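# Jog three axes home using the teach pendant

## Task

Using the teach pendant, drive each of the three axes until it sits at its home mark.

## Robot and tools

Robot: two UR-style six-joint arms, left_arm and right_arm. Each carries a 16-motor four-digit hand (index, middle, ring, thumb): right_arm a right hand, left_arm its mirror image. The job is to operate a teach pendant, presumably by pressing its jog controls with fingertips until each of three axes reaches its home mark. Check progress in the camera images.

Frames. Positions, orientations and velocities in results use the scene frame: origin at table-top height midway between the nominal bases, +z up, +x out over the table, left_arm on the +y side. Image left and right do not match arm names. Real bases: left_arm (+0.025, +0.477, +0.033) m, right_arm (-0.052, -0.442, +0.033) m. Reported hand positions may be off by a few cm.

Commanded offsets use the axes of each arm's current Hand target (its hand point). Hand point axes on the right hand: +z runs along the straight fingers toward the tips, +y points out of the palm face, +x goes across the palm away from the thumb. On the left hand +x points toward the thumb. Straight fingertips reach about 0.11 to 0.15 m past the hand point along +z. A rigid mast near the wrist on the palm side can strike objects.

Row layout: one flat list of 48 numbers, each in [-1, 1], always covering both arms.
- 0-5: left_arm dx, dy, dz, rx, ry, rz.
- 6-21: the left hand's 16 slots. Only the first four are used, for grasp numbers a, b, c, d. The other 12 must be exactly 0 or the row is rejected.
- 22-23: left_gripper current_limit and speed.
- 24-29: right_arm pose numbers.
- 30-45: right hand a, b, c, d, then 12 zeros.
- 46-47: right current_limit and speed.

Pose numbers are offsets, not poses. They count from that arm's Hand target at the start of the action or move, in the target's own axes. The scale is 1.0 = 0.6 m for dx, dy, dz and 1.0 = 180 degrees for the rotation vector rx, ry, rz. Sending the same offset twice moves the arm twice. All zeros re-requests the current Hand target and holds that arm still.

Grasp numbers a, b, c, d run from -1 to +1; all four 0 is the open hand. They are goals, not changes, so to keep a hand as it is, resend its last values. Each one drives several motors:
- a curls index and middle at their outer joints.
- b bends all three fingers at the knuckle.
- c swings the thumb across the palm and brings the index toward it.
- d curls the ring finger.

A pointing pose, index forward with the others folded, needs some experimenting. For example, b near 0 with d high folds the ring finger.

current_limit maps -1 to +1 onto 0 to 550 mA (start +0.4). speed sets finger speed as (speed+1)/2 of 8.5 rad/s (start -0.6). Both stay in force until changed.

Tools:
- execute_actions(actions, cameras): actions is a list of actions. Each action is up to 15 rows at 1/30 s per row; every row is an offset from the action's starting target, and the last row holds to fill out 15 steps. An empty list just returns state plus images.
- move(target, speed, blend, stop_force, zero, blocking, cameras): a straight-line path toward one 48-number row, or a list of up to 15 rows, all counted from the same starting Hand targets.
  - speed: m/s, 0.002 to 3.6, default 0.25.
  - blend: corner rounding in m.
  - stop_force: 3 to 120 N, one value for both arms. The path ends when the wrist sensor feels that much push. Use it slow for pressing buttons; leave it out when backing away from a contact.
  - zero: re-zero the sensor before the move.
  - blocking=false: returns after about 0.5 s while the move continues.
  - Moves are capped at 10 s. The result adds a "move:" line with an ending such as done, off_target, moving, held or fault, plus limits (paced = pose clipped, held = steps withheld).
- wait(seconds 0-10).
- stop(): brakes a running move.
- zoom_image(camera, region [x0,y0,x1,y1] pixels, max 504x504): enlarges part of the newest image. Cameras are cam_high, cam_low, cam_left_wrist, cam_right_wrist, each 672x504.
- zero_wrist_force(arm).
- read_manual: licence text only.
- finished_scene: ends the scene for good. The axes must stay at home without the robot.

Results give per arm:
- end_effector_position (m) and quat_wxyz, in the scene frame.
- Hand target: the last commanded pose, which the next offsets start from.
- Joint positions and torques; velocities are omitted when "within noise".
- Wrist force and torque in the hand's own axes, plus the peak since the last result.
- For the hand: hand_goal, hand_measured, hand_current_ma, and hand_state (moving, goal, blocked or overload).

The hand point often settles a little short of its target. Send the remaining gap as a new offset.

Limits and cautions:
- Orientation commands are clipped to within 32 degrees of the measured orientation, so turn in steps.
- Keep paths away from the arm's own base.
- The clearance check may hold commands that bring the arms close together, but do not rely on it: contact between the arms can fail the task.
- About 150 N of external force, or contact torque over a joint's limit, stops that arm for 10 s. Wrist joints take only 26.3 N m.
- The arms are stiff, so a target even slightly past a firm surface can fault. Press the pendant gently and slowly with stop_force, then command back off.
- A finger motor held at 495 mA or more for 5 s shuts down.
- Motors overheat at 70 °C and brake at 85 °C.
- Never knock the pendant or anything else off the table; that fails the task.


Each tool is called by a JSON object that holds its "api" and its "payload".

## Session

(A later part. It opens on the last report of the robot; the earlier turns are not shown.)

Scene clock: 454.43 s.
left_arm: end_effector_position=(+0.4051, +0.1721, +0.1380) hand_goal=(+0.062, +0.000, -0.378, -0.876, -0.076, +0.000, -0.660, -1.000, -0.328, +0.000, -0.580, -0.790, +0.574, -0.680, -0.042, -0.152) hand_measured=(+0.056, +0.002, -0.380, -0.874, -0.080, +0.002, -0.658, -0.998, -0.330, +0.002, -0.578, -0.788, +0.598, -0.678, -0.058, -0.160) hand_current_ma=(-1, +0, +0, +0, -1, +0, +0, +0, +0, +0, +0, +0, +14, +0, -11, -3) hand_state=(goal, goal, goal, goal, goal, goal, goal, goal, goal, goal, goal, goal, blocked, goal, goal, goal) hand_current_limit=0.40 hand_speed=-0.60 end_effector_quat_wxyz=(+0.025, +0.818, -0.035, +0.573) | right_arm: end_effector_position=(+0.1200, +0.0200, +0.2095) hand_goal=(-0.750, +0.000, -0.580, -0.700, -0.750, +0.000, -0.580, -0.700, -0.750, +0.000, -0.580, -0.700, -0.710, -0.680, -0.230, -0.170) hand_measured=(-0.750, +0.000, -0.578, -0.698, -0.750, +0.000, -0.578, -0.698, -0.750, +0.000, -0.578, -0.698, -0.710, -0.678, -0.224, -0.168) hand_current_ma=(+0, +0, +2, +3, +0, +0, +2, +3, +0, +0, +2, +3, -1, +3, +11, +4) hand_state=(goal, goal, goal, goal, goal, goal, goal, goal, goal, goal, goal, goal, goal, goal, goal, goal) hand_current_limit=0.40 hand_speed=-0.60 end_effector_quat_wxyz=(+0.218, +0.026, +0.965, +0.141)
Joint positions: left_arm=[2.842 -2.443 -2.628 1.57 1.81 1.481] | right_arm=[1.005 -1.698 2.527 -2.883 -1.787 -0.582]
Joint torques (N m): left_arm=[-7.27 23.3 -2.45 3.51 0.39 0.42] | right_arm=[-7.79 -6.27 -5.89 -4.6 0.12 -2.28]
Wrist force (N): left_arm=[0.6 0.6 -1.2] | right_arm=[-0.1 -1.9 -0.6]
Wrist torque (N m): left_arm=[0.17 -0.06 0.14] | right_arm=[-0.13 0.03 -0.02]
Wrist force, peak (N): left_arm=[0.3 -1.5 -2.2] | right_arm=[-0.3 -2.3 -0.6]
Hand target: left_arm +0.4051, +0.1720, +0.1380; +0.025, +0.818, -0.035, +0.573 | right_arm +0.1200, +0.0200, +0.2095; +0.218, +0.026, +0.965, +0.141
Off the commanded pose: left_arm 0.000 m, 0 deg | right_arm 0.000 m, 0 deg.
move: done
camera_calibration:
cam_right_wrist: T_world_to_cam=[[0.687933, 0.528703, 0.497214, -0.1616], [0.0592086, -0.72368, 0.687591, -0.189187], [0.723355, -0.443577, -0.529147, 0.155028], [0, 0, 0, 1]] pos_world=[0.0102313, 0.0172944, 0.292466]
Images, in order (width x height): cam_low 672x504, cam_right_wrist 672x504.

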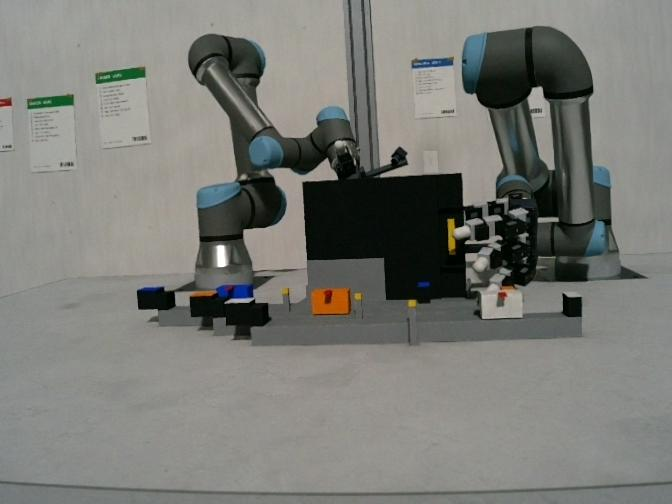

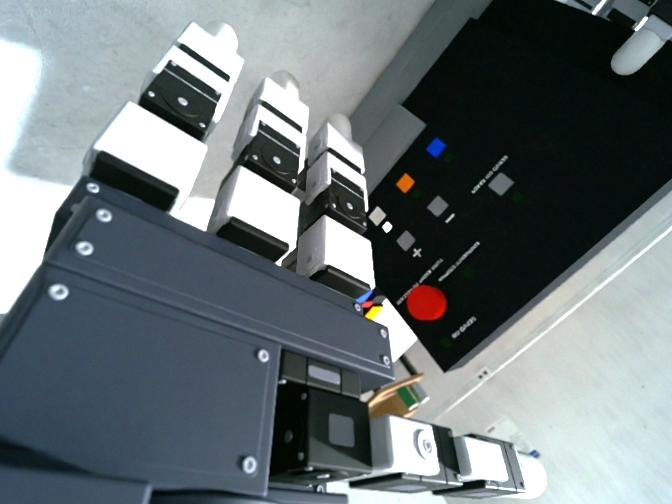

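{"api": "move", "payload": {"target": [0,0,0,0,0,0, -0.1,0.4,0.75,0,0,0,0,0,0,0,0,0,0,0,0,0, 0.4,-0.6, -0.0397,-0.0077,0.0327,-0.0253,-0.1675,-0.1616, 0.4,0.2,-0.65,0.8,0,0,0,0,0,0,0,0,0,0,0,0, 0.4,-0.6], "speed": 0.15, "cameras": ["all"]}}

Scene clock: 463.87 s.
left_arm: end_effector_position=(+0.4051, +0.1720, +0.1380) hand_goal=(+0.062, +0.000, -0.378, -0.876, -0.076, +0.000, -0.660, -1.000, -0.328, +0.000, -0.580, -0.790, +0.574, -0.680, -0.042, -0.152) hand_measured=(+0.056, +0.002, -0.380, -0.874, -0.080, +0.002, -0.658, -0.998, -0.330, +0.002, -0.578, -0.788, +0.598, -0.678, -0.058, -0.160) hand_current_ma=(-1, +0, +0, +0, -1, +0, +0, +0, +0, +0, +0, +0, +14, +0, -11, -3) hand_state=(goal, goal, goal, goal, goal, goal, goal, goal, goal, goal, goal, goal, blocked, goal, goal, goal) hand_current_limit=0.40 hand_speed=-0.60 end_effector_quat_wxyz=(+0.025, +0.818, -0.035, +0.573) | right_arm: end_effector_position=(+0.1500, +0.0180, +0.2010) hand_goal=(-0.828, +0.000, -0.558, -0.360, -0.460, +0.000, +0.100, +0.074, +0.032, +0.000, +0.700, +0.180, -1.000, -0.680, -0.392, -0.248) hand_measured=(-0.826, +0.000, -0.560, -0.362, -0.468, +0.000, +0.094, +0.070, +0.024, +0.000, +0.696, +0.178, -1.000, -0.678, -0.388, -0.246) hand_current_ma=(+2, +1, -3, -3, -13, +0, -8, -4, -17, +0, -6, -3, +0, +3, +10, +4) hand_state=(goal, goal, goal, goal, goal, goal, goal, goal, goal, goal, goal, goal, goal, goal, goal, goal) hand_current_limit=0.40 hand_speed=-0.60 end_effector_quat_wxyz=(+0.488, -0.187, +0.846, +0.108)
Joint positions: left_arm=[2.841 -2.443 -2.628 1.57 1.811 1.481] | right_arm=[0.967 -1.243 2.622 -3.934 -2.009 -1.295]
Joint torques (N m): left_arm=[-11.23 39.95 3.2 0.19 2.18 -1.77] | right_arm=[7.47 -25.02 4.78 -4.26 -1.59 0.02]
Wrist force (N): left_arm=[0.6 0.3 -1.2] | right_arm=[-0.3 -1.4 0.1]
Wrist torque (N m): left_arm=[0.12 -0.02 0.12] | right_arm=[-0.10 0.01 -0.03]
Wrist force, peak (N): left_arm=[0.9 0.6 -1.4] | right_arm=[-0.3 -2.0 -1.2]
Hand target: left_arm +0.4051, +0.1720, +0.1380; +0.025, +0.818, -0.035, +0.573 | right_arm +0.1500, +0.0180, +0.2010; +0.488, -0.187, +0.846, +0.108
Off the commanded pose: left_arm 0.000 m, 0 deg | right_arm 0.000 m, 0 deg.
move: done
camera_calibration:
cam_left_wrist: T_world_to_cam=[[-0.205181, 0.683129, -0.700882, 0.0324589], [-0.482427, 0.552487, 0.679722, -0.0416123], [0.851566, 0.477591, 0.2162, -0.337625], [0, 0, 0, 1]] pos_world=[0.274095, 0.162063, 0.124029]
cam_right_wrist: T_world_to_cam=[[0.0802796, 0.74371, 0.663664, -0.123174], [-0.193812, -0.641459, 0.742272, -0.160984], [0.977748, -0.188216, 0.0926442, -0.0398607], [0, 0, 0, 1]] pos_world=[0.0176615, -0.0191613, 0.204932]

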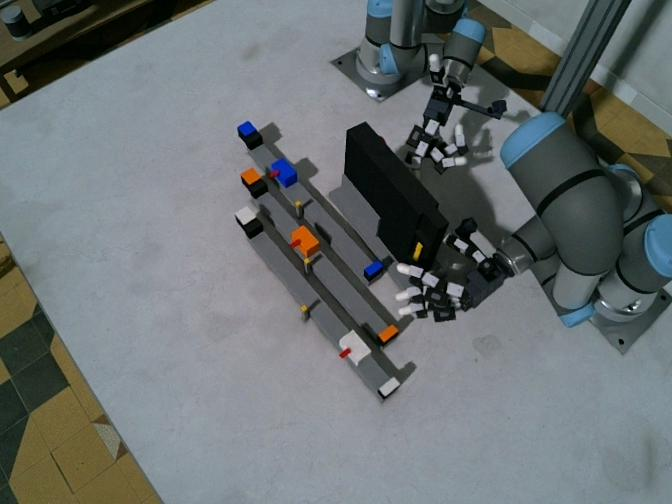

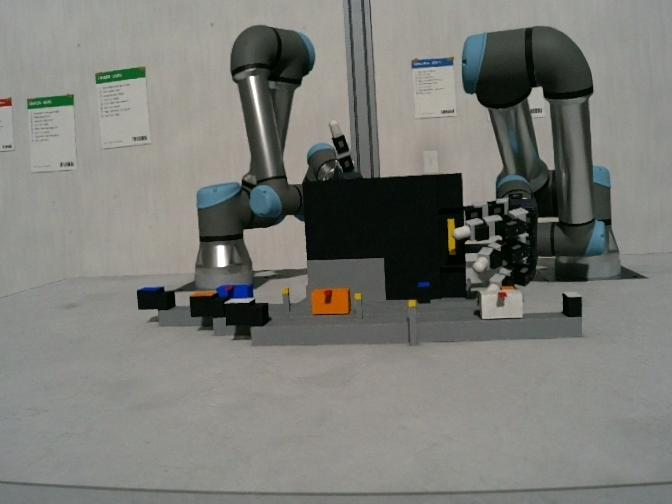

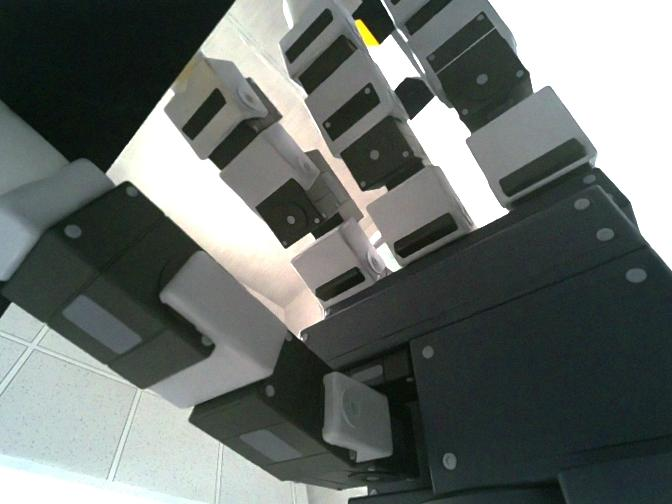

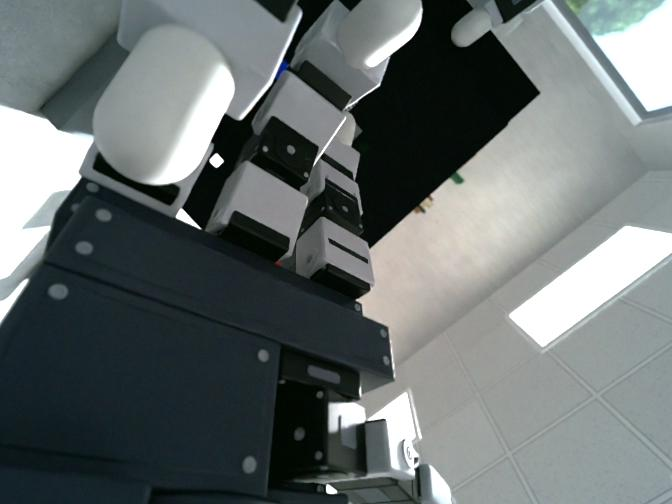

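{"api": "zoom_image", "payload": {"camera": "cam_right_wrist", "region": [280, 60, 440, 220]}}

Scaled by 3.150 from the camera's 672x504 image, which has a finer 960x720 frame.

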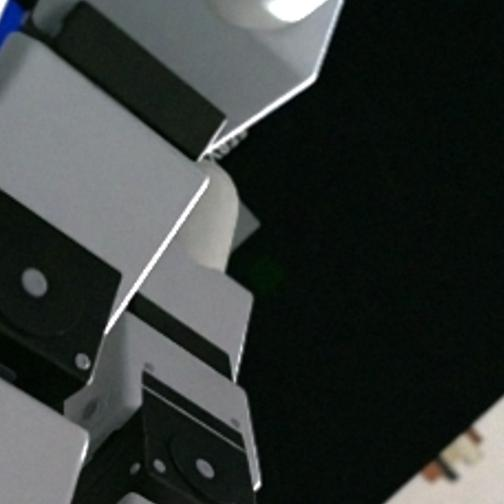

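{"api": "move", "payload": {"target": [0,0,0,0,0,0, -0.1,0.4,0.75,0,0,0,0,0,0,0,0,0,0,0,0,0, 0.4,-0.6, -0.036,-0.0417,0.0625,0,0,0, 0.4,0.2,-0.65,0.8,0,0,0,0,0,0,0,0,0,0,0,0, 0.4,-0.6], "speed": 0.01, "stop_force": 3, "cameras": ["cam_right_wrist","cam_high"]}}

Scene clock: 478.23 s.
left_arm: end_effector_position=(+0.4051, +0.1720, +0.1380) hand_goal=(+0.062, +0.000, -0.378, -0.876, -0.076, +0.000, -0.660, -1.000, -0.328, +0.000, -0.580, -0.790, +0.574, -0.680, -0.042, -0.152) hand_measured=(+0.056, +0.002, -0.380, -0.874, -0.080, +0.002, -0.658, -0.998, -0.330, +0.002, -0.578, -0.788, +0.598, -0.678, -0.058, -0.160) hand_current_ma=(-1, +0, +0, +0, -1, +0, +0, +0, +0, +0, +0, +0, +14, +0, -11, -3) hand_state=(goal, goal, goal, goal, goal, goal, goal, goal, goal, goal, goal, goal, blocked, goal, goal, goal) hand_current_limit=0.40 hand_speed=-0.60 end_effector_quat_wxyz=(+0.025, +0.818, -0.035, +0.573) | right_arm: end_effector_position=(+0.1880, +0.0146, +0.2010) hand_goal=(-0.828, +0.000, -0.558, -0.360, -0.460, +0.000, +0.100, +0.074, +0.032, +0.000, +0.700, +0.180, -1.000, -0.680, -0.392, -0.248) hand_measured=(-0.828, +0.004, -0.558, -0.356, -0.466, +0.000, +0.094, +0.070, +0.024, +0.000, +0.696, +0.178, -1.000, -0.678, -0.388, -0.246) hand_current_ma=(+0, +5, +0, +5, -12, +0, -8, -4, -16, +0, -6, -3, +0, +3, +10, +4) hand_state=(goal, goal, goal, goal, goal, goal, goal, goal, goal, goal, goal, goal, goal, goal, goal, goal) hand_current_limit=0.40 hand_speed=-0.60 end_effector_quat_wxyz=(+0.488, -0.187, +0.846, +0.108)
Joint positions: left_arm=[2.841 -2.443 -2.628 1.57 1.811 1.481] | right_arm=[0.849 -1.229 2.602 -3.955 -1.911 -1.364]
Joint torques (N m): left_arm=[-11.03 39.27 3.28 0.29 1.93 -1.68] | right_arm=[6.05 -31.59 3.97 -0.37 -0.28 2.59]
Wrist force (N): left_arm=[0.3 0.5 -0.8] | right_arm=[0.7 -1.3 -3.3]
Wrist torque (N m): left_arm=[0.13 -0.04 0.13] | right_arm=[0.21 -0.06 0.05]
Wrist force, peak (N): left_arm=[1.1 0.7 -1.3] | right_arm=[-0.2 -1.9 -5.2]
Hand target: left_arm +0.4051, +0.1720, +0.1380; +0.025, +0.818, -0.035, +0.573 | right_arm +0.1880, +0.0147, +0.2010; +0.488, -0.187, +0.846, +0.108 (not the last commanded pose)
Off the commanded pose: left_arm 0.000 m, 0 deg | right_arm 0.012 m, 0 deg.
move: contact (right_arm)
camera_calibration:
cam_right_wrist: T_world_to_cam=[[0.0800625, 0.743701, 0.6637, -0.123683], [-0.1939, -0.641499, 0.742214, -0.155803], [0.977749, -0.188115, 0.092844, -0.0775964], [0, 0, 0, 1]] pos_world=[0.0555619, -0.0225612, 0.204932]
Images, in order (width x height): cam_high 672x504, cam_right_wrist 672x504.

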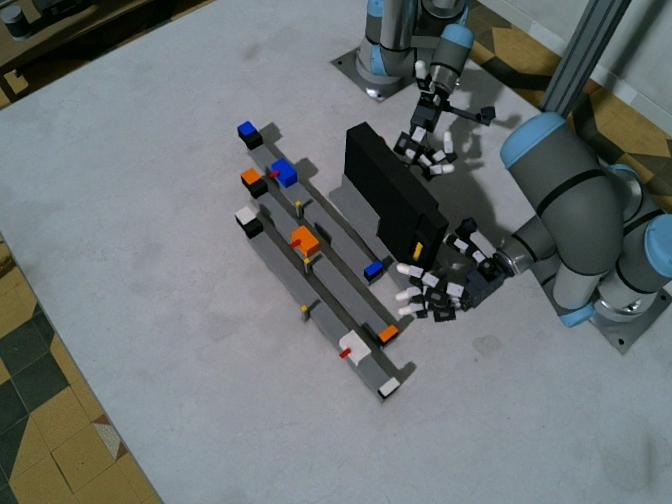

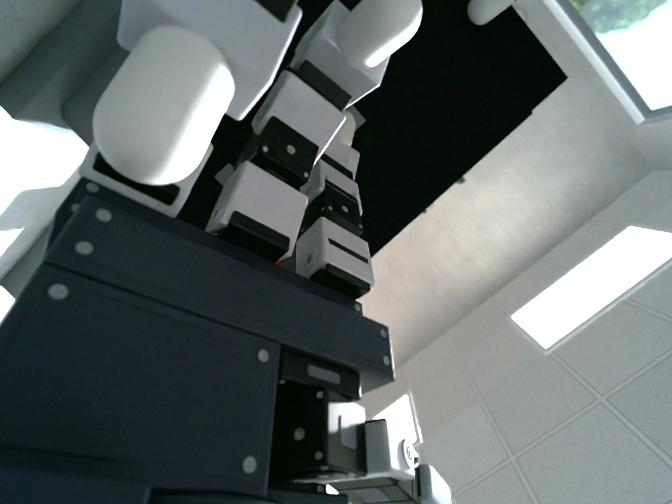

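{"api": "zoom_image", "payload": {"camera": "cam_right_wrist", "region": [280, 60, 440, 220]}}

Scaled by 3.150 from the camera's 672x504 image, which has a finer 960x720 frame.

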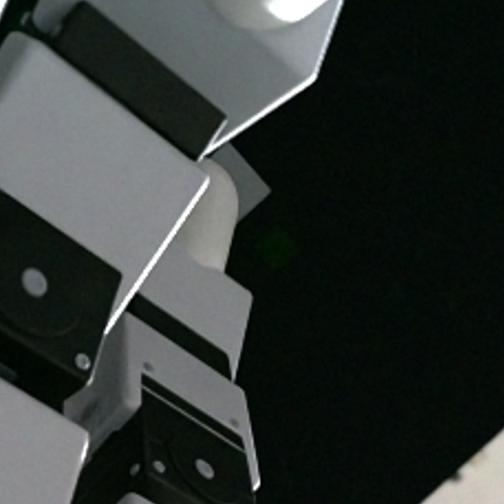

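{"api": "move", "payload": {"target": [0,0,0,0,0,0, -0.1,0.4,0.75,0,0,0,0,0,0,0,0,0,0,0,0,0, 0.4,-0.6, -0.00216,-0.0025,0.00375,0,0,0, 0.4,0.2,-0.65,0.8,0,0,0,0,0,0,0,0,0,0,0,0, 0.4,-0.6], "speed": 0.01, "cameras": ["cam_right_wrist"]}}

{"api": "zoom_image", "payload": {"camera": "cam_right_wrist", "region": [280, 60, 440, 220]}}

Scene clock: 485.70 s.
left_arm: end_effector_position=(+0.4051, +0.1720, +0.1380) hand_goal=(+0.062, +0.000, -0.378, -0.876, -0.076, +0.000, -0.660, -1.000, -0.328, +0.000, -0.580, -0.790, +0.574, -0.680, -0.042, -0.152) hand_measured=(+0.056, +0.002, -0.380, -0.874, -0.080, +0.002, -0.658, -0.998, -0.330, +0.002, -0.578, -0.788, +0.596, -0.678, -0.052, -0.158) hand_current_ma=(-1, +0, +0, +0, -1, +0, +0, +0, +0, +0, +0, +0, +12, +0, -4, -2) hand_state=(goal, goal, goal, goal, goal, goal, goal, goal, goal, goal, goal, goal, blocked, goal, goal, goal) hand_current_limit=0.40 hand_speed=-0.60 end_effector_quat_wxyz=(+0.025, +0.818, -0.035, +0.573) | right_arm: end_effector_position=(+0.1910, +0.0144, +0.2010) hand_goal=(-0.828, +0.000, -0.558, -0.360, -0.460, +0.000, +0.100, +0.074, +0.032, +0.000, +0.700, +0.180, -1.000, -0.680, -0.392, -0.248) hand_measured=(-0.834, +0.012, -0.542, -0.328, -0.466, +0.000, +0.094, +0.070, +0.024, +0.000, +0.696, +0.178, -1.000, -0.678, -0.388, -0.246) hand_current_ma=(-8, +20, +33, +78, -11, +0, -8, -4, -16, +0, -6, -3, +0, +3, +10, +4) hand_state=(goal, goal, goal, blocked, goal, goal, goal, goal, goal, goal, goal, goal, goal, goal, goal, goal) hand_current_limit=0.40 hand_speed=-0.60 end_effector_quat_wxyz=(+0.488, -0.187, +0.846, +0.108)
Joint positions: left_arm=[2.841 -2.443 -2.628 1.57 1.811 1.481] | right_arm=[0.841 -1.228 2.6 -3.956 -1.903 -1.369]
Joint torques (N m): left_arm=[-11.57 39.6 3.98 0.22 1.71 -1.77] | right_arm=[-2.13 -10.87 -19.26 -0.81 -0.79 -0.95]
Wrist force (N): left_arm=[1.2 -0.6 -1.3] | right_arm=[0.5 -2.6 -23.2]
Wrist torque (N m): left_arm=[0.05 -0.08 0.14] | right_arm=[1.71 -0.38 0.20]
Wrist force, peak (N): left_arm=[1.2 -0.7 -1.4] | right_arm=[0.6 -2.9 -23.6]
Hand target: left_arm +0.4051, +0.1720, +0.1380; +0.025, +0.818, -0.035, +0.573 | right_arm +0.1909, +0.0144, +0.2010; +0.488, -0.187, +0.846, +0.108
Off the commanded pose: left_arm 0.000 m, 0 deg | right_arm 0.000 m, 0 deg.
move: done
camera_calibration:
cam_right_wrist: T_world_to_cam=[[0.0799703, 0.743623, 0.663799, -0.123717], [-0.193984, -0.64159, 0.742113, -0.15539], [0.97774, -0.188113, 0.0929427, -0.0806058], [0, 0, 0, 1]] pos_world=[0.0585619, -0.0228611, 0.204932]
Images, in order (width x height): cam_right_wrist 672x504.

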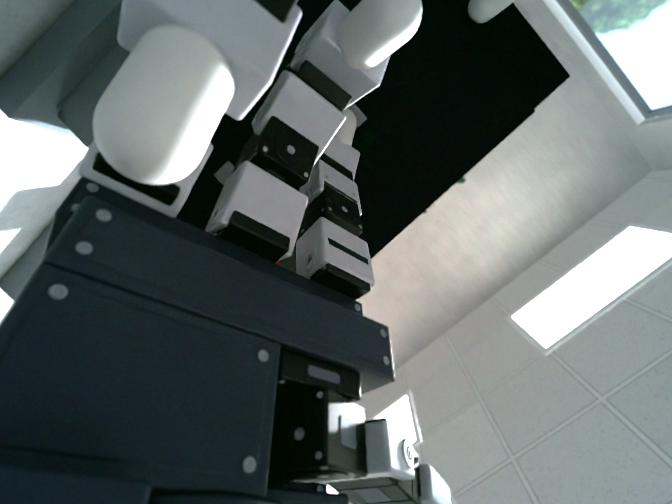

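Scaled by 3.150 from the camera's 672x504 image, which has a finer 960x720 frame.

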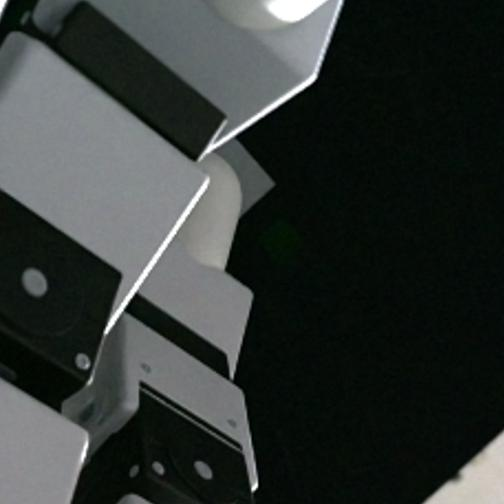

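{"api": "move", "payload": {"target": [0,0,0,0,0,0, -0.1,0.4,0.75,0,0,0,0,0,0,0,0,0,0,0,0,0, 0.4,-0.6, 0.0144,0.0167,-0.025,0,0,0, 0.4,0.2,-0.65,0.8,0,0,0,0,0,0,0,0,0,0,0,0, 0.4,-0.6], "speed": 0.03, "cameras": ["all"]}}

{"api": "zoom_image", "payload": {"camera": "cam_right_wrist", "region": [280, 60, 440, 220]}}

Scene clock: 490.27 s.
left_arm: end_effector_position=(+0.4051, +0.1720, +0.1380) hand_goal=(+0.062, +0.000, -0.378, -0.876, -0.076, +0.000, -0.660, -1.000, -0.328, +0.000, -0.580, -0.790, +0.574, -0.680, -0.042, -0.152) hand_measured=(+0.056, +0.002, -0.380, -0.874, -0.080, +0.002, -0.658, -0.998, -0.330, +0.002, -0.578, -0.788, +0.596, -0.678, -0.052, -0.158) hand_current_ma=(-1, +0, +0, +0, -1, +0, +0, +0, +0, +0, +0, +0, +12, +0, -4, -2) hand_state=(goal, goal, goal, goal, goal, goal, goal, goal, goal, goal, goal, goal, blocked, goal, goal, goal) hand_current_limit=0.40 hand_speed=-0.60 end_effector_quat_wxyz=(+0.025, +0.818, -0.035, +0.573) | right_arm: end_effector_position=(+0.1710, +0.0161, +0.2010) hand_goal=(-0.828, +0.000, -0.558, -0.360, -0.460, +0.000, +0.100, +0.074, +0.032, +0.000, +0.700, +0.180, -1.000, -0.680, -0.392, -0.248) hand_measured=(-0.830, +0.012, -0.556, -0.358, -0.466, +0.000, +0.094, +0.070, +0.024, +0.000, +0.696, +0.178, -1.000, -0.678, -0.388, -0.246) hand_current_ma=(-1, +17, +4, +3, -11, +0, -8, -4, -16, +0, -6, -3, +0, +3, +10, +4) hand_state=(goal, goal, goal, goal, goal, goal, goal, goal, goal, goal, goal, goal, goal, goal, goal, goal) hand_current_limit=0.40 hand_speed=-0.60 end_effector_quat_wxyz=(+0.488, -0.187, +0.846, +0.108)
Joint positions: left_arm=[2.841 -2.443 -2.628 1.57 1.811 1.481] | right_arm=[0.9 -1.236 2.613 -3.948 -1.954 -1.335]
Joint torques (N m): left_arm=[-10.13 38.9 3.31 0.04 1.69 -1.69] | right_arm=[-7.82 -24.51 -9.58 -2.06 0.86 -2.41]
Wrist force (N): left_arm=[0.8 -0.7 -1.1] | right_arm=[-0.4 -1.4 0.2]
Wrist torque (N m): left_arm=[0.04 -0.06 0.14] | right_arm=[-0.13 0.03 -0.02]
Wrist force, peak (N): left_arm=[1.1 -0.4 -1.6] | right_arm=[0.7 -2.5 -23.7]
Hand target: left_arm +0.4051, +0.1720, +0.1380; +0.025, +0.818, -0.035, +0.573 | right_arm +0.1710, +0.0162, +0.2010; +0.488, -0.187, +0.846, +0.108
Off the commanded pose: left_arm 0.000 m, 0 deg | right_arm 0.000 m, 0 deg.
move: done
camera_calibration:
cam_left_wrist: T_world_to_cam=[[-0.205181, 0.683129, -0.700882, 0.0324589], [-0.482427, 0.552487, 0.679722, -0.0416123], [0.851566, 0.477591, 0.2162, -0.337625], [0, 0, 0, 1]] pos_world=[0.274095, 0.162063, 0.124029]
cam_right_wrist: T_world_to_cam=[[0.0802508, 0.743615, 0.663774, -0.123462], [-0.193824, -0.641569, 0.742173, -0.158133], [0.977749, -0.188215, 0.0926438, -0.0606532], [0, 0, 0, 1]] pos_world=[0.0385615, -0.0210612, 0.204932]

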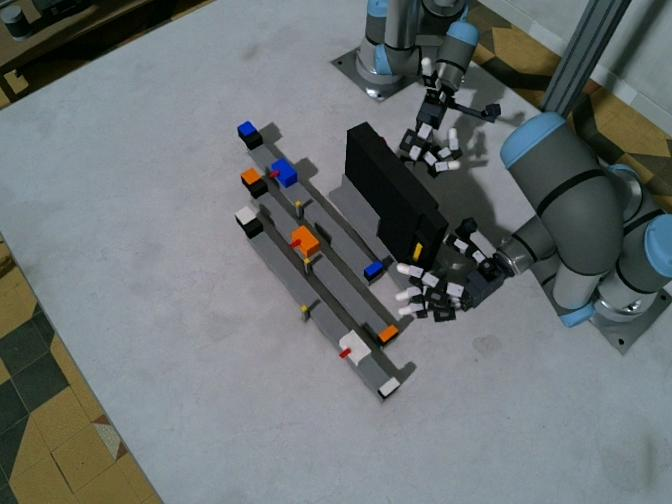

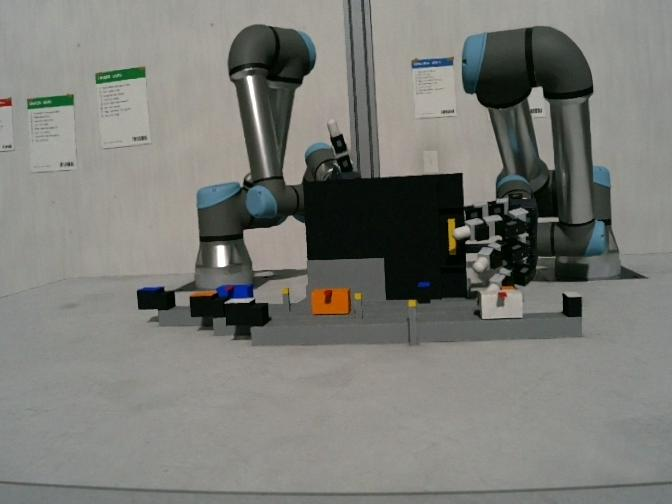

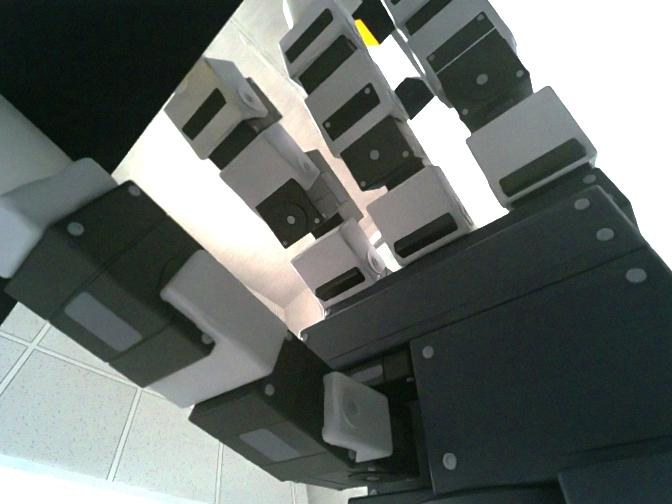

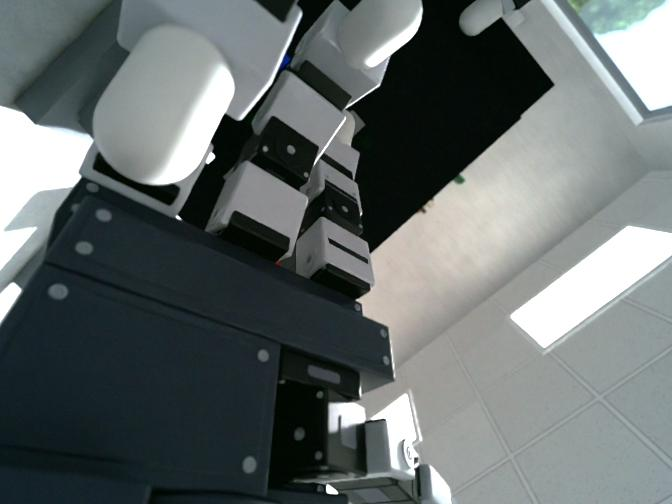

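Scaled by 3.150 from the camera's 672x504 image, which has a finer 960x720 frame.

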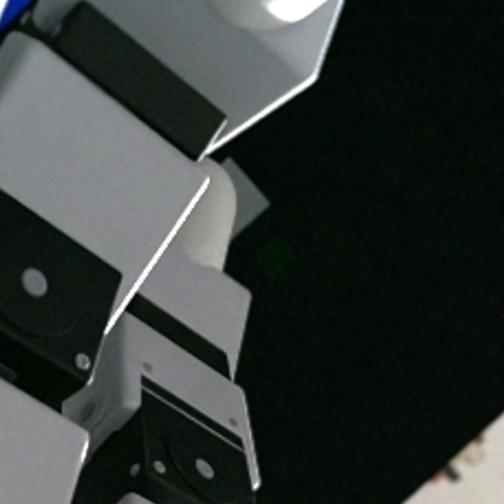

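{"api": "move", "payload": {"target": [0,0,0,0,0,0, -0.1,0.4,0.75,0,0,0,0,0,0,0,0,0,0,0,0,0, 0.4,-0.6, -0.0028,0.0121,0.0049,0,0,0, 0.4,0.2,-0.65,0.8,0,0,0,0,0,0,0,0,0,0,0,0, 0.4,-0.6], "speed": 0.03, "cameras": []}}

{"api": "move", "payload": {"target": [0,0,0,0,0,0, -0.1,0.4,0.75,0,0,0,0,0,0,0,0,0,0,0,0,0, 0.4,-0.6, -0.0216,-0.025,0.0375,0,0,0, 0.4,0.2,-0.65,0.8,0,0,0,0,0,0,0,0,0,0,0,0, 0.4,-0.6], "speed": 0.008, "stop_force": 3, "cameras": ["cam_right_wrist"]}}

{"api": "zoom_image", "payload": {"camera": "cam_right_wrist", "region": [280, 60, 440, 220]}}

Scene clock: 505.10 s.
left_arm: end_effector_position=(+0.4051, +0.1720, +0.1380) hand_goal=(+0.062, +0.000, -0.378, -0.876, -0.076, +0.000, -0.660, -1.000, -0.328, +0.000, -0.580, -0.790, +0.574, -0.680, -0.042, -0.152) hand_measured=(+0.056, +0.002, -0.380, -0.874, -0.080, +0.002, -0.658, -0.998, -0.330, +0.002, -0.578, -0.788, +0.596, -0.678, -0.052, -0.158) hand_current_ma=(-1, +0, +0, +0, -1, +0, +0, +0, +0, +0, +0, +0, +12, +0, -4, -2) hand_state=(goal, goal, goal, goal, goal, goal, goal, goal, goal, goal, goal, goal, blocked, goal, goal, goal) hand_current_limit=0.40 hand_speed=-0.60 end_effector_quat_wxyz=(+0.025, +0.818, -0.035, +0.573) | right_arm: end_effector_position=(+0.1711, +0.0243, +0.2010) hand_goal=(-0.828, +0.000, -0.558, -0.360, -0.460, +0.000, +0.100, +0.074, +0.032, +0.000, +0.700, +0.180, -1.000, -0.680, -0.392, -0.248) hand_measured=(-0.830, +0.012, -0.556, -0.358, -0.466, +0.000, +0.094, +0.070, +0.024, +0.000, +0.696, +0.178, -1.000, -0.678, -0.388, -0.246) hand_current_ma=(-1, +17, +4, +3, -11, +0, -8, -4, -16, +0, -6, -3, +0, +3, +10, +4) hand_state=(goal, goal, goal, goal, goal, goal, goal, goal, goal, goal, goal, goal, goal, goal, goal, goal) hand_current_limit=0.40 hand_speed=-0.60 end_effector_quat_wxyz=(+0.488, -0.187, +0.846, +0.108)
Joint positions: left_arm=[2.841 -2.443 -2.628 1.57 1.811 1.481] | right_arm=[0.919 -1.229 2.591 -3.929 -1.97 -1.324]
Joint torques (N m): left_arm=[-11.9 39.07 2.79 0.23 1.69 -1.76] | right_arm=[-7.7 -28.5 3.63 -4.53 0.73 0.1]
Wrist force (N): left_arm=[0.5 -0.7 -1.0] | right_arm=[-0.3 -1.1 0.1]
Wrist torque (N m): left_arm=[0.03 -0.03 0.12] | right_arm=[-0.08 0.03 -0.02]
Wrist force, peak (N): left_arm=[1.3 -0.4 -1.5] | right_arm=[-0.4 -1.7 0.0]
Hand target: left_arm +0.4051, +0.1720, +0.1380; +0.025, +0.818, -0.035, +0.573 | right_arm +0.1710, +0.0242, +0.2010; +0.488, -0.187, +0.846, +0.108
Off the commanded pose: left_arm 0.000 m, 0 deg | right_arm 0.000 m, 0 deg.
move: done
No camera images: "cameras" was empty.

Scene clock: 508.40 s.
left_arm: end_effector_position=(+0.4051, +0.1720, +0.1380) hand_goal=(+0.062, +0.000, -0.378, -0.876, -0.076, +0.000, -0.660, -1.000, -0.328, +0.000, -0.580, -0.790, +0.574, -0.680, -0.042, -0.152) hand_measured=(+0.056, +0.002, -0.380, -0.874, -0.080, +0.002, -0.658, -0.998, -0.330, +0.002, -0.578, -0.788, +0.596, -0.678, -0.052, -0.158) hand_current_ma=(-1, +0, +0, +0, -1, +0, +0, +0, +0, +0, +0, +0, +12, +0, -4, -2) hand_state=(goal, goal, goal, goal, goal, goal, goal, goal, goal, goal, goal, goal, blocked, goal, goal, goal) hand_current_limit=0.40 hand_speed=-0.60 end_effector_quat_wxyz=(+0.025, +0.818, -0.035, +0.573) | right_arm: end_effector_position=(+0.1888, +0.0226, +0.2010) hand_goal=(-0.828, +0.000, -0.558, -0.360, -0.460, +0.000, +0.100, +0.074, +0.032, +0.000, +0.700, +0.180, -1.000, -0.680, -0.392, -0.248) hand_measured=(-0.828, +0.012, -0.556, -0.356, -0.466, +0.000, +0.094, +0.070, +0.024, +0.000, +0.696, +0.178, -1.000, -0.678, -0.388, -0.246) hand_current_ma=(+0, +20, +4, +4, -11, +0, -8, -4, -16, +0, -6, -3, +0, +3, +10, +4) hand_state=(goal, goal, goal, goal, goal, goal, goal, goal, goal, goal, goal, goal, goal, goal, goal, goal) hand_current_limit=0.40 hand_speed=-0.60 end_effector_quat_wxyz=(+0.488, -0.187, +0.846, +0.108)
Joint positions: left_arm=[2.841 -2.443 -2.628 1.57 1.811 1.481] | right_arm=[0.866 -1.222 2.581 -3.937 -1.925 -1.354]
Joint torques (N m): left_arm=[-10.24 38.66 2.79 0.21 1.53 -1.88] | right_arm=[6.58 -32.43 2.91 -0.51 -1.64 2.6]
Wrist force (N): left_arm=[0.2 -0.8 -1.2] | right_arm=[1.0 -1.2 -3.4]
Wrist torque (N m): left_arm=[0.06 -0.04 0.12] | right_arm=[0.19 -0.01 0.08]
Wrist force, peak (N): left_arm=[1.0 -0.9 -1.5] | right_arm=[-0.1 -1.9 -4.9]
Hand target: left_arm +0.4051, +0.1720, +0.1380; +0.025, +0.818, -0.035, +0.573 | right_arm +0.1888, +0.0226, +0.2010; +0.488, -0.187, +0.846, +0.108 (not the last commanded pose)
Off the commanded pose: left_arm 0.000 m, 0 deg | right_arm 0.012 m, 0 deg.
move: contact (right_arm)
camera_calibration:
cam_right_wrist: T_world_to_cam=[[0.0800625, 0.743701, 0.6637, -0.129697], [-0.1939, -0.641499, 0.742214, -0.150516], [0.977749, -0.188115, 0.092844, -0.0768737], [0, 0, 0, 1]] pos_world=[0.0563619, -0.0145612, 0.204932]
Images, in order (width x height): cam_right_wrist 672x504.

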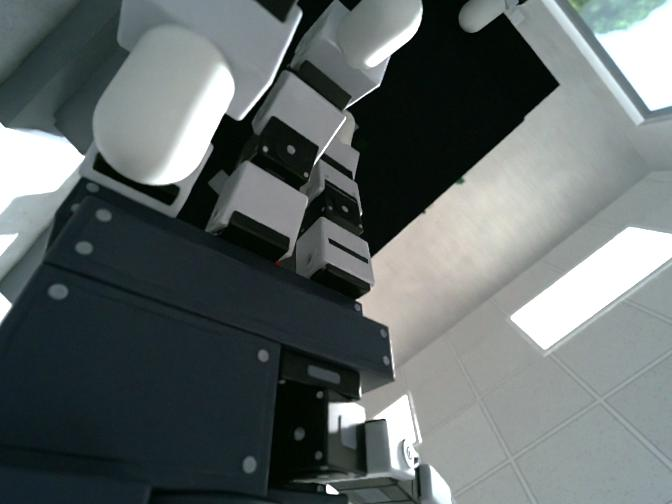

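Scaled by 3.150 from the camera's 672x504 image, which has a finer 960x720 frame.

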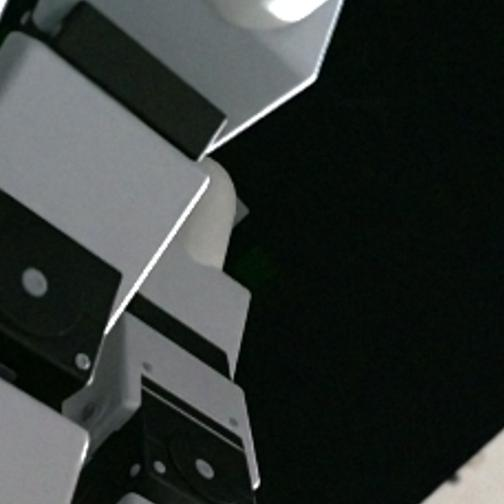

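{"api": "move", "payload": {"target": [0,0,0,0,0,0, -0.1,0.4,0.75,0,0,0,0,0,0,0,0,0,0,0,0,0, 0.4,-0.6, -0.00144,-0.0017,0.0025,0,0,0, 0.4,0.2,-0.65,0.8,0,0,0,0,0,0,0,0,0,0,0,0, 0.4,-0.6], "speed": 0.01, "cameras": ["cam_right_wrist"]}}

{"api": "zoom_image", "payload": {"camera": "cam_right_wrist", "region": [320, 90, 400, 170]}}

Scene clock: 513.13 s.
left_arm: end_effector_position=(+0.4051, +0.1720, +0.1380) hand_goal=(+0.062, +0.000, -0.378, -0.876, -0.076, +0.000, -0.660, -1.000, -0.328, +0.000, -0.580, -0.790, +0.574, -0.680, -0.042, -0.152) hand_measured=(+0.056, +0.002, -0.380, -0.874, -0.080, +0.002, -0.658, -0.998, -0.330, +0.002, -0.578, -0.788, +0.596, -0.678, -0.052, -0.158) hand_current_ma=(-1, +0, +0, +0, -1, +0, +0, +0, +0, +0, +0, +0, +12, +0, -4, -2) hand_state=(goal, goal, goal, goal, goal, goal, goal, goal, goal, goal, goal, goal, blocked, goal, goal, goal) hand_current_limit=0.40 hand_speed=-0.60 end_effector_quat_wxyz=(+0.025, +0.818, -0.035, +0.573) | right_arm: end_effector_position=(+0.1908, +0.0224, +0.2010) hand_goal=(-0.828, +0.000, -0.558, -0.360, -0.460, +0.000, +0.100, +0.074, +0.032, +0.000, +0.700, +0.180, -1.000, -0.680, -0.392, -0.248) hand_measured=(-0.828, +0.020, -0.552, -0.346, -0.466, +0.000, +0.094, +0.070, +0.024, +0.000, +0.696, +0.178, -1.000, -0.678, -0.388, -0.246) hand_current_ma=(+0, +35, +10, +29, -11, +0, -8, -4, -15, +0, -6, -3, +0, +3, +9, +4) hand_state=(goal, goal, goal, goal, goal, goal, goal, goal, goal, goal, goal, goal, goal, goal, goal, goal) hand_current_limit=0.40 hand_speed=-0.60 end_effector_quat_wxyz=(+0.488, -0.187, +0.846, +0.108)
Joint positions: left_arm=[2.841 -2.443 -2.628 1.57 1.811 1.481] | right_arm=[0.861 -1.221 2.579 -3.938 -1.92 -1.358]
Joint torques (N m): left_arm=[-11.04 38.94 3.42 0.18 1.38 -1.68] | right_arm=[-3.56 -16.13 -18 -2.57 0.13 -1.71]
Wrist force (N): left_arm=[0.9 -0.6 -1.2] | right_arm=[0.4 -1.6 -7.3]
Wrist torque (N m): left_arm=[0.05 -0.04 0.12] | right_arm=[0.43 -0.03 0.15]
Wrist force, peak (N): left_arm=[1.1 -0.9 -1.4] | right_arm=[0.6 -2.1 -15.6]
Hand target: left_arm +0.4051, +0.1720, +0.1380; +0.025, +0.818, -0.035, +0.573 | right_arm +0.1908, +0.0224, +0.2010; +0.488, -0.187, +0.846, +0.108
Off the commanded pose: left_arm 0.000 m, 0 deg | right_arm 0.000 m, 0 deg.
move: done
camera_calibration:
cam_right_wrist: T_world_to_cam=[[0.0799703, 0.743623, 0.663799, -0.129724], [-0.193984, -0.64159, 0.742113, -0.150232], [0.97774, -0.188113, 0.0929427, -0.0788865], [0, 0, 0, 1]] pos_world=[0.0583619, -0.0147611, 0.204932]
Images, in order (width x height): cam_right_wrist 672x504.

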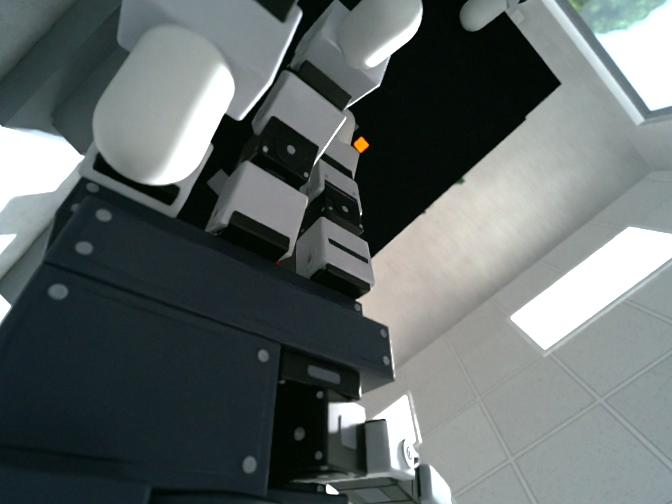

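Scaled by 6.300 from the camera's 672x504 image, which has a finer 960x720 frame.

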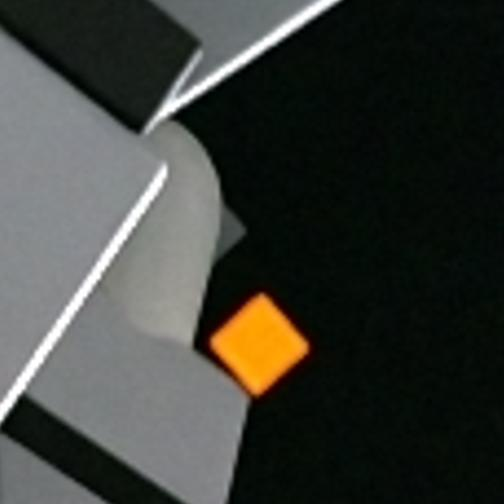

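{"api": "move", "payload": {"target": [0,0,0,0,0,0, -0.1,0.4,0.75,0,0,0,0,0,0,0,0,0,0,0,0,0, 0.4,-0.6, 0.0175,0.0205,-0.0313,0,0,0, 0.4,0.2,-0.65,0.8,0,0,0,0,0,0,0,0,0,0,0,0, 0.4,-0.6], "speed": 0.03, "cameras": ["cam_right_wrist"]}}

Scene clock: 516.27 s.
left_arm: end_effector_position=(+0.4051, +0.1720, +0.1380) hand_goal=(+0.062, +0.000, -0.378, -0.876, -0.076, +0.000, -0.660, -1.000, -0.328, +0.000, -0.580, -0.790, +0.574, -0.680, -0.042, -0.152) hand_measured=(+0.056, +0.002, -0.380, -0.874, -0.080, +0.002, -0.658, -0.998, -0.330, +0.002, -0.578, -0.788, +0.596, -0.678, -0.052, -0.158) hand_current_ma=(-1, +0, +0, +0, -1, +0, +0, +0, +0, +0, +0, +0, +12, +0, -4, -2) hand_state=(goal, goal, goal, goal, goal, goal, goal, goal, goal, goal, goal, goal, blocked, goal, goal, goal) hand_current_limit=0.40 hand_speed=-0.60 end_effector_quat_wxyz=(+0.025, +0.818, -0.035, +0.573) | right_arm: end_effector_position=(+0.1660, +0.0244, +0.2013) hand_goal=(-0.828, +0.000, -0.558, -0.360, -0.460, +0.000, +0.100, +0.074, +0.032, +0.000, +0.700, +0.180, -1.000, -0.680, -0.392, -0.248) hand_measured=(-0.828, +0.012, -0.556, -0.358, -0.466, +0.000, +0.094, +0.070, +0.024, +0.000, +0.696, +0.178, -1.000, -0.678, -0.388, -0.246) hand_current_ma=(+0, +20, +4, +3, -11, +0, -8, -4, -15, +0, -6, -3, +0, +3, +9, +4) hand_state=(goal, goal, goal, goal, goal, goal, goal, goal, goal, goal, goal, goal, goal, goal, goal, goal) hand_current_limit=0.40 hand_speed=-0.60 end_effector_quat_wxyz=(+0.488, -0.187, +0.846, +0.108) end_effector_velocity=(+0.001, +0.000, +0.000) end_effector_angular_velocity=(-0.002, +0.000, +0.003)
Joint positions: left_arm=[2.841 -2.443 -2.628 1.57 1.811 1.481] | right_arm=[0.934 -1.232 2.594 -3.926 -1.982 -1.315]
Joint velocities: left_arm=[within noise] | right_arm=[-0.004 0 0 0 0.005 -0.005]
Joint torques (N m): left_arm=[-10.61 39.04 2.25 0.2 1.23 -1.64] | right_arm=[-8.22 -23.31 -8.94 -2.55 0.75 -2.42]
Wrist force (N): left_arm=[1.0 -0.6 -1.2] | right_arm=[-0.1 -1.5 -0.3]
Wrist torque (N m): left_arm=[0.05 -0.06 0.13] | right_arm=[-0.09 0.00 0.00]
Wrist force, peak (N): left_arm=[1.1 -0.7 -1.7] | right_arm=[0.4 -1.7 -7.4]
Hand target: left_arm +0.4051, +0.1720, +0.1380; +0.025, +0.818, -0.035, +0.573 | right_arm +0.1661, +0.0245, +0.2013; +0.488, -0.187, +0.846, +0.108
Off the commanded pose: left_arm 0.000 m, 0 deg | right_arm 0.000 m, 0 deg.
move: done
camera_calibration:
cam_right_wrist: T_world_to_cam=[[0.0802508, 0.743615, 0.663774, -0.129432], [-0.193824, -0.641569, 0.742173, -0.154], [0.977749, -0.188215, 0.0926438, -0.0542301], [0, 0, 0, 1]] pos_world=[0.0335615, -0.0127612, 0.205232]
Images, in order (width x height): cam_right_wrist 672x504.

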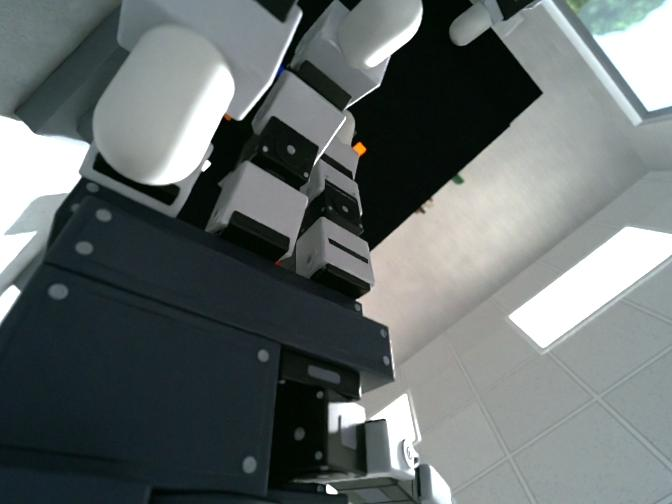

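{"api": "move", "payload": {"target": [0,0,0,0,0,0, 0.12,0.4,0.75,0,0,0,0,0,0,0,0,0,0,0,0,0, 0.4,-0.8, 0.0243,0.0255,-0.0697,0.0253,0.1675,0.1616, 0.4,0.2,-0.65,0.8,0,0,0,0,0,0,0,0,0,0,0,0, 0.4,-0.6], "speed": 0.15, "cameras": ["cam_right_wrist","cam_low","cam_high"]}}

{"api": "zoom_image", "payload": {"camera": "cam_low", "region": [430, 190, 530, 290]}}

Scene clock: 524.77 s.
left_arm: end_effector_position=(+0.4051, +0.1720, +0.1380) hand_goal=(+0.040, +0.000, -0.180, -0.666, -0.020, +0.000, -0.308, -0.752, -0.350, +0.000, -0.580, -0.768, +0.552, -0.680, -0.042, -0.120) hand_measured=(+0.040, +0.002, -0.184, -0.668, -0.028, +0.002, -0.312, -0.754, -0.348, +0.002, -0.578, -0.772, +0.594, -0.678, -0.058, -0.144) hand_current_ma=(+0, +0, -1, +0, -2, +0, -1, +0, +0, +0, +0, +0, +39, +0, -10, -23) hand_state=(goal, goal, goal, goal, goal, goal, goal, goal, goal, goal, goal, goal, blocked, goal, goal, blocked) hand_current_limit=0.40 hand_speed=-0.80 end_effector_quat_wxyz=(+0.025, +0.818, -0.035, +0.573) | right_arm: end_effector_position=(+0.1202, +0.0200, +0.2097) hand_goal=(-0.828, +0.000, -0.558, -0.360, -0.460, +0.000, +0.100, +0.074, +0.032, +0.000, +0.700, +0.180, -1.000, -0.680, -0.392, -0.248) hand_measured=(-0.828, +0.008, -0.556, -0.358, -0.466, +0.000, +0.094, +0.070, +0.024, +0.000, +0.696, +0.178, -1.000, -0.678, -0.388, -0.246) hand_current_ma=(+0, +11, +3, +3, -11, +0, -8, -4, -15, +0, -6, -3, +0, +3, +9, +4) hand_state=(goal, goal, goal, goal, goal, goal, goal, goal, goal, goal, goal, goal, goal, goal, goal, goal) hand_current_limit=0.40 hand_speed=-0.60 end_effector_quat_wxyz=(+0.218, +0.026, +0.965, +0.141)
Joint positions: left_arm=[2.841 -2.443 -2.628 1.57 1.811 1.481] | right_arm=[1.005 -1.698 2.526 -2.883 -1.786 -0.582]
Joint torques (N m): left_arm=[-10.17 38.41 2.67 0.14 1.18 -1.76] | right_arm=[-3.8 -6.98 -5.15 -2.6 -0.19 -0.67]
Wrist force (N): left_arm=[-0.6 1.0 -1.4] | right_arm=[-0.4 -1.9 -0.6]
Wrist torque (N m): left_arm=[0.14 0.04 0.17] | right_arm=[-0.11 0.05 -0.06]
Wrist force, peak (N): left_arm=[0.7 1.5 -2.0] | right_arm=[-0.8 -2.0 -1.0]
Hand target: left_arm +0.4051, +0.1720, +0.1380; +0.025, +0.818, -0.035, +0.573 | right_arm +0.1202, +0.0200, +0.2096; +0.218, +0.026, +0.965, +0.141
Off the commanded pose: left_arm 0.000 m, 0 deg | right_arm 0.000 m, 0 deg.
move: done
camera_calibration:
cam_right_wrist: T_world_to_cam=[[0.68774, 0.528621, 0.497568, -0.161937], [0.0589536, -0.723801, 0.687486, -0.1893], [0.723559, -0.443478, -0.528951, 0.154927], [0, 0, 0, 1]] pos_world=[0.0104316, 0.0172945, 0.292665]
Images, in order (width x height): cam_high 672x504, cam_low 672x504, cam_right_wrist 672x504.

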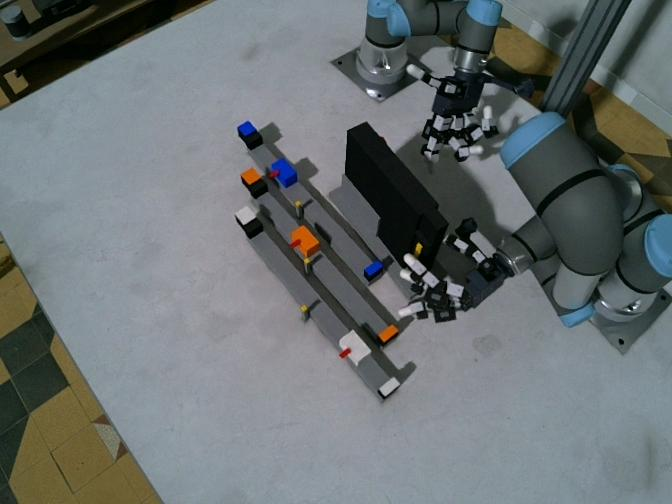

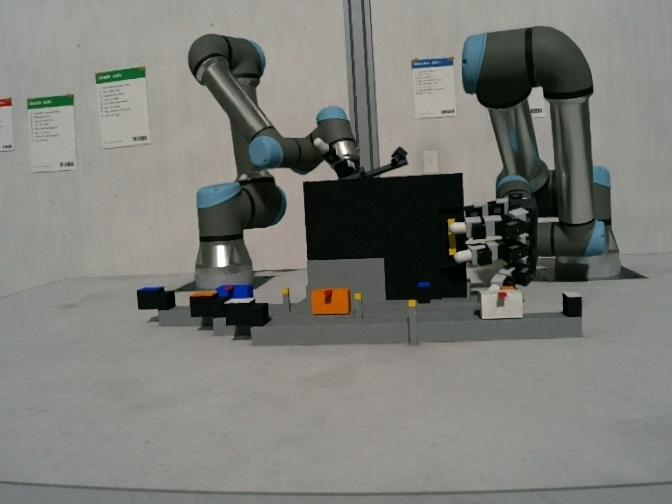

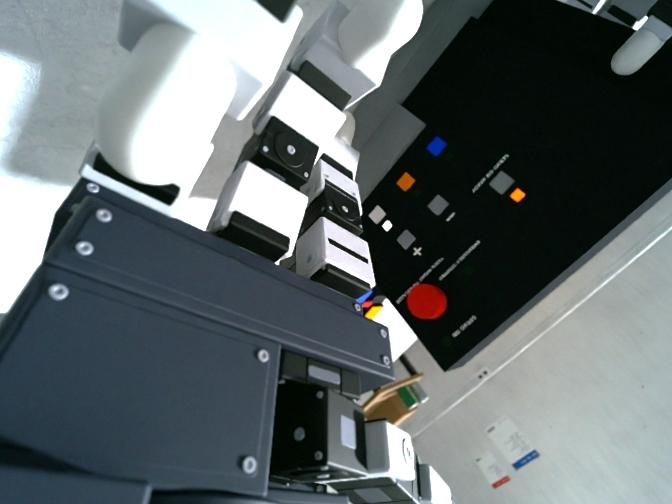

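Scaled by 5.040 from the camera's 672x504 image, which has a finer 960x720 frame.

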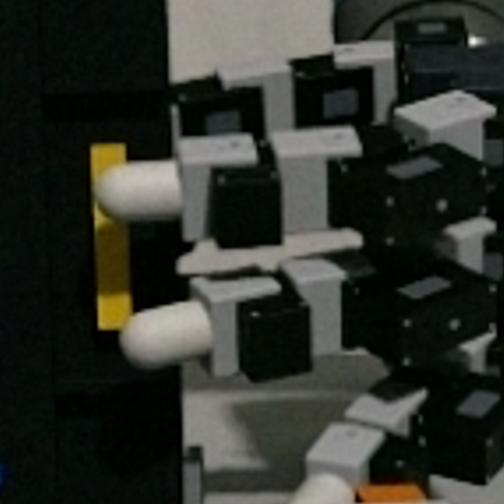

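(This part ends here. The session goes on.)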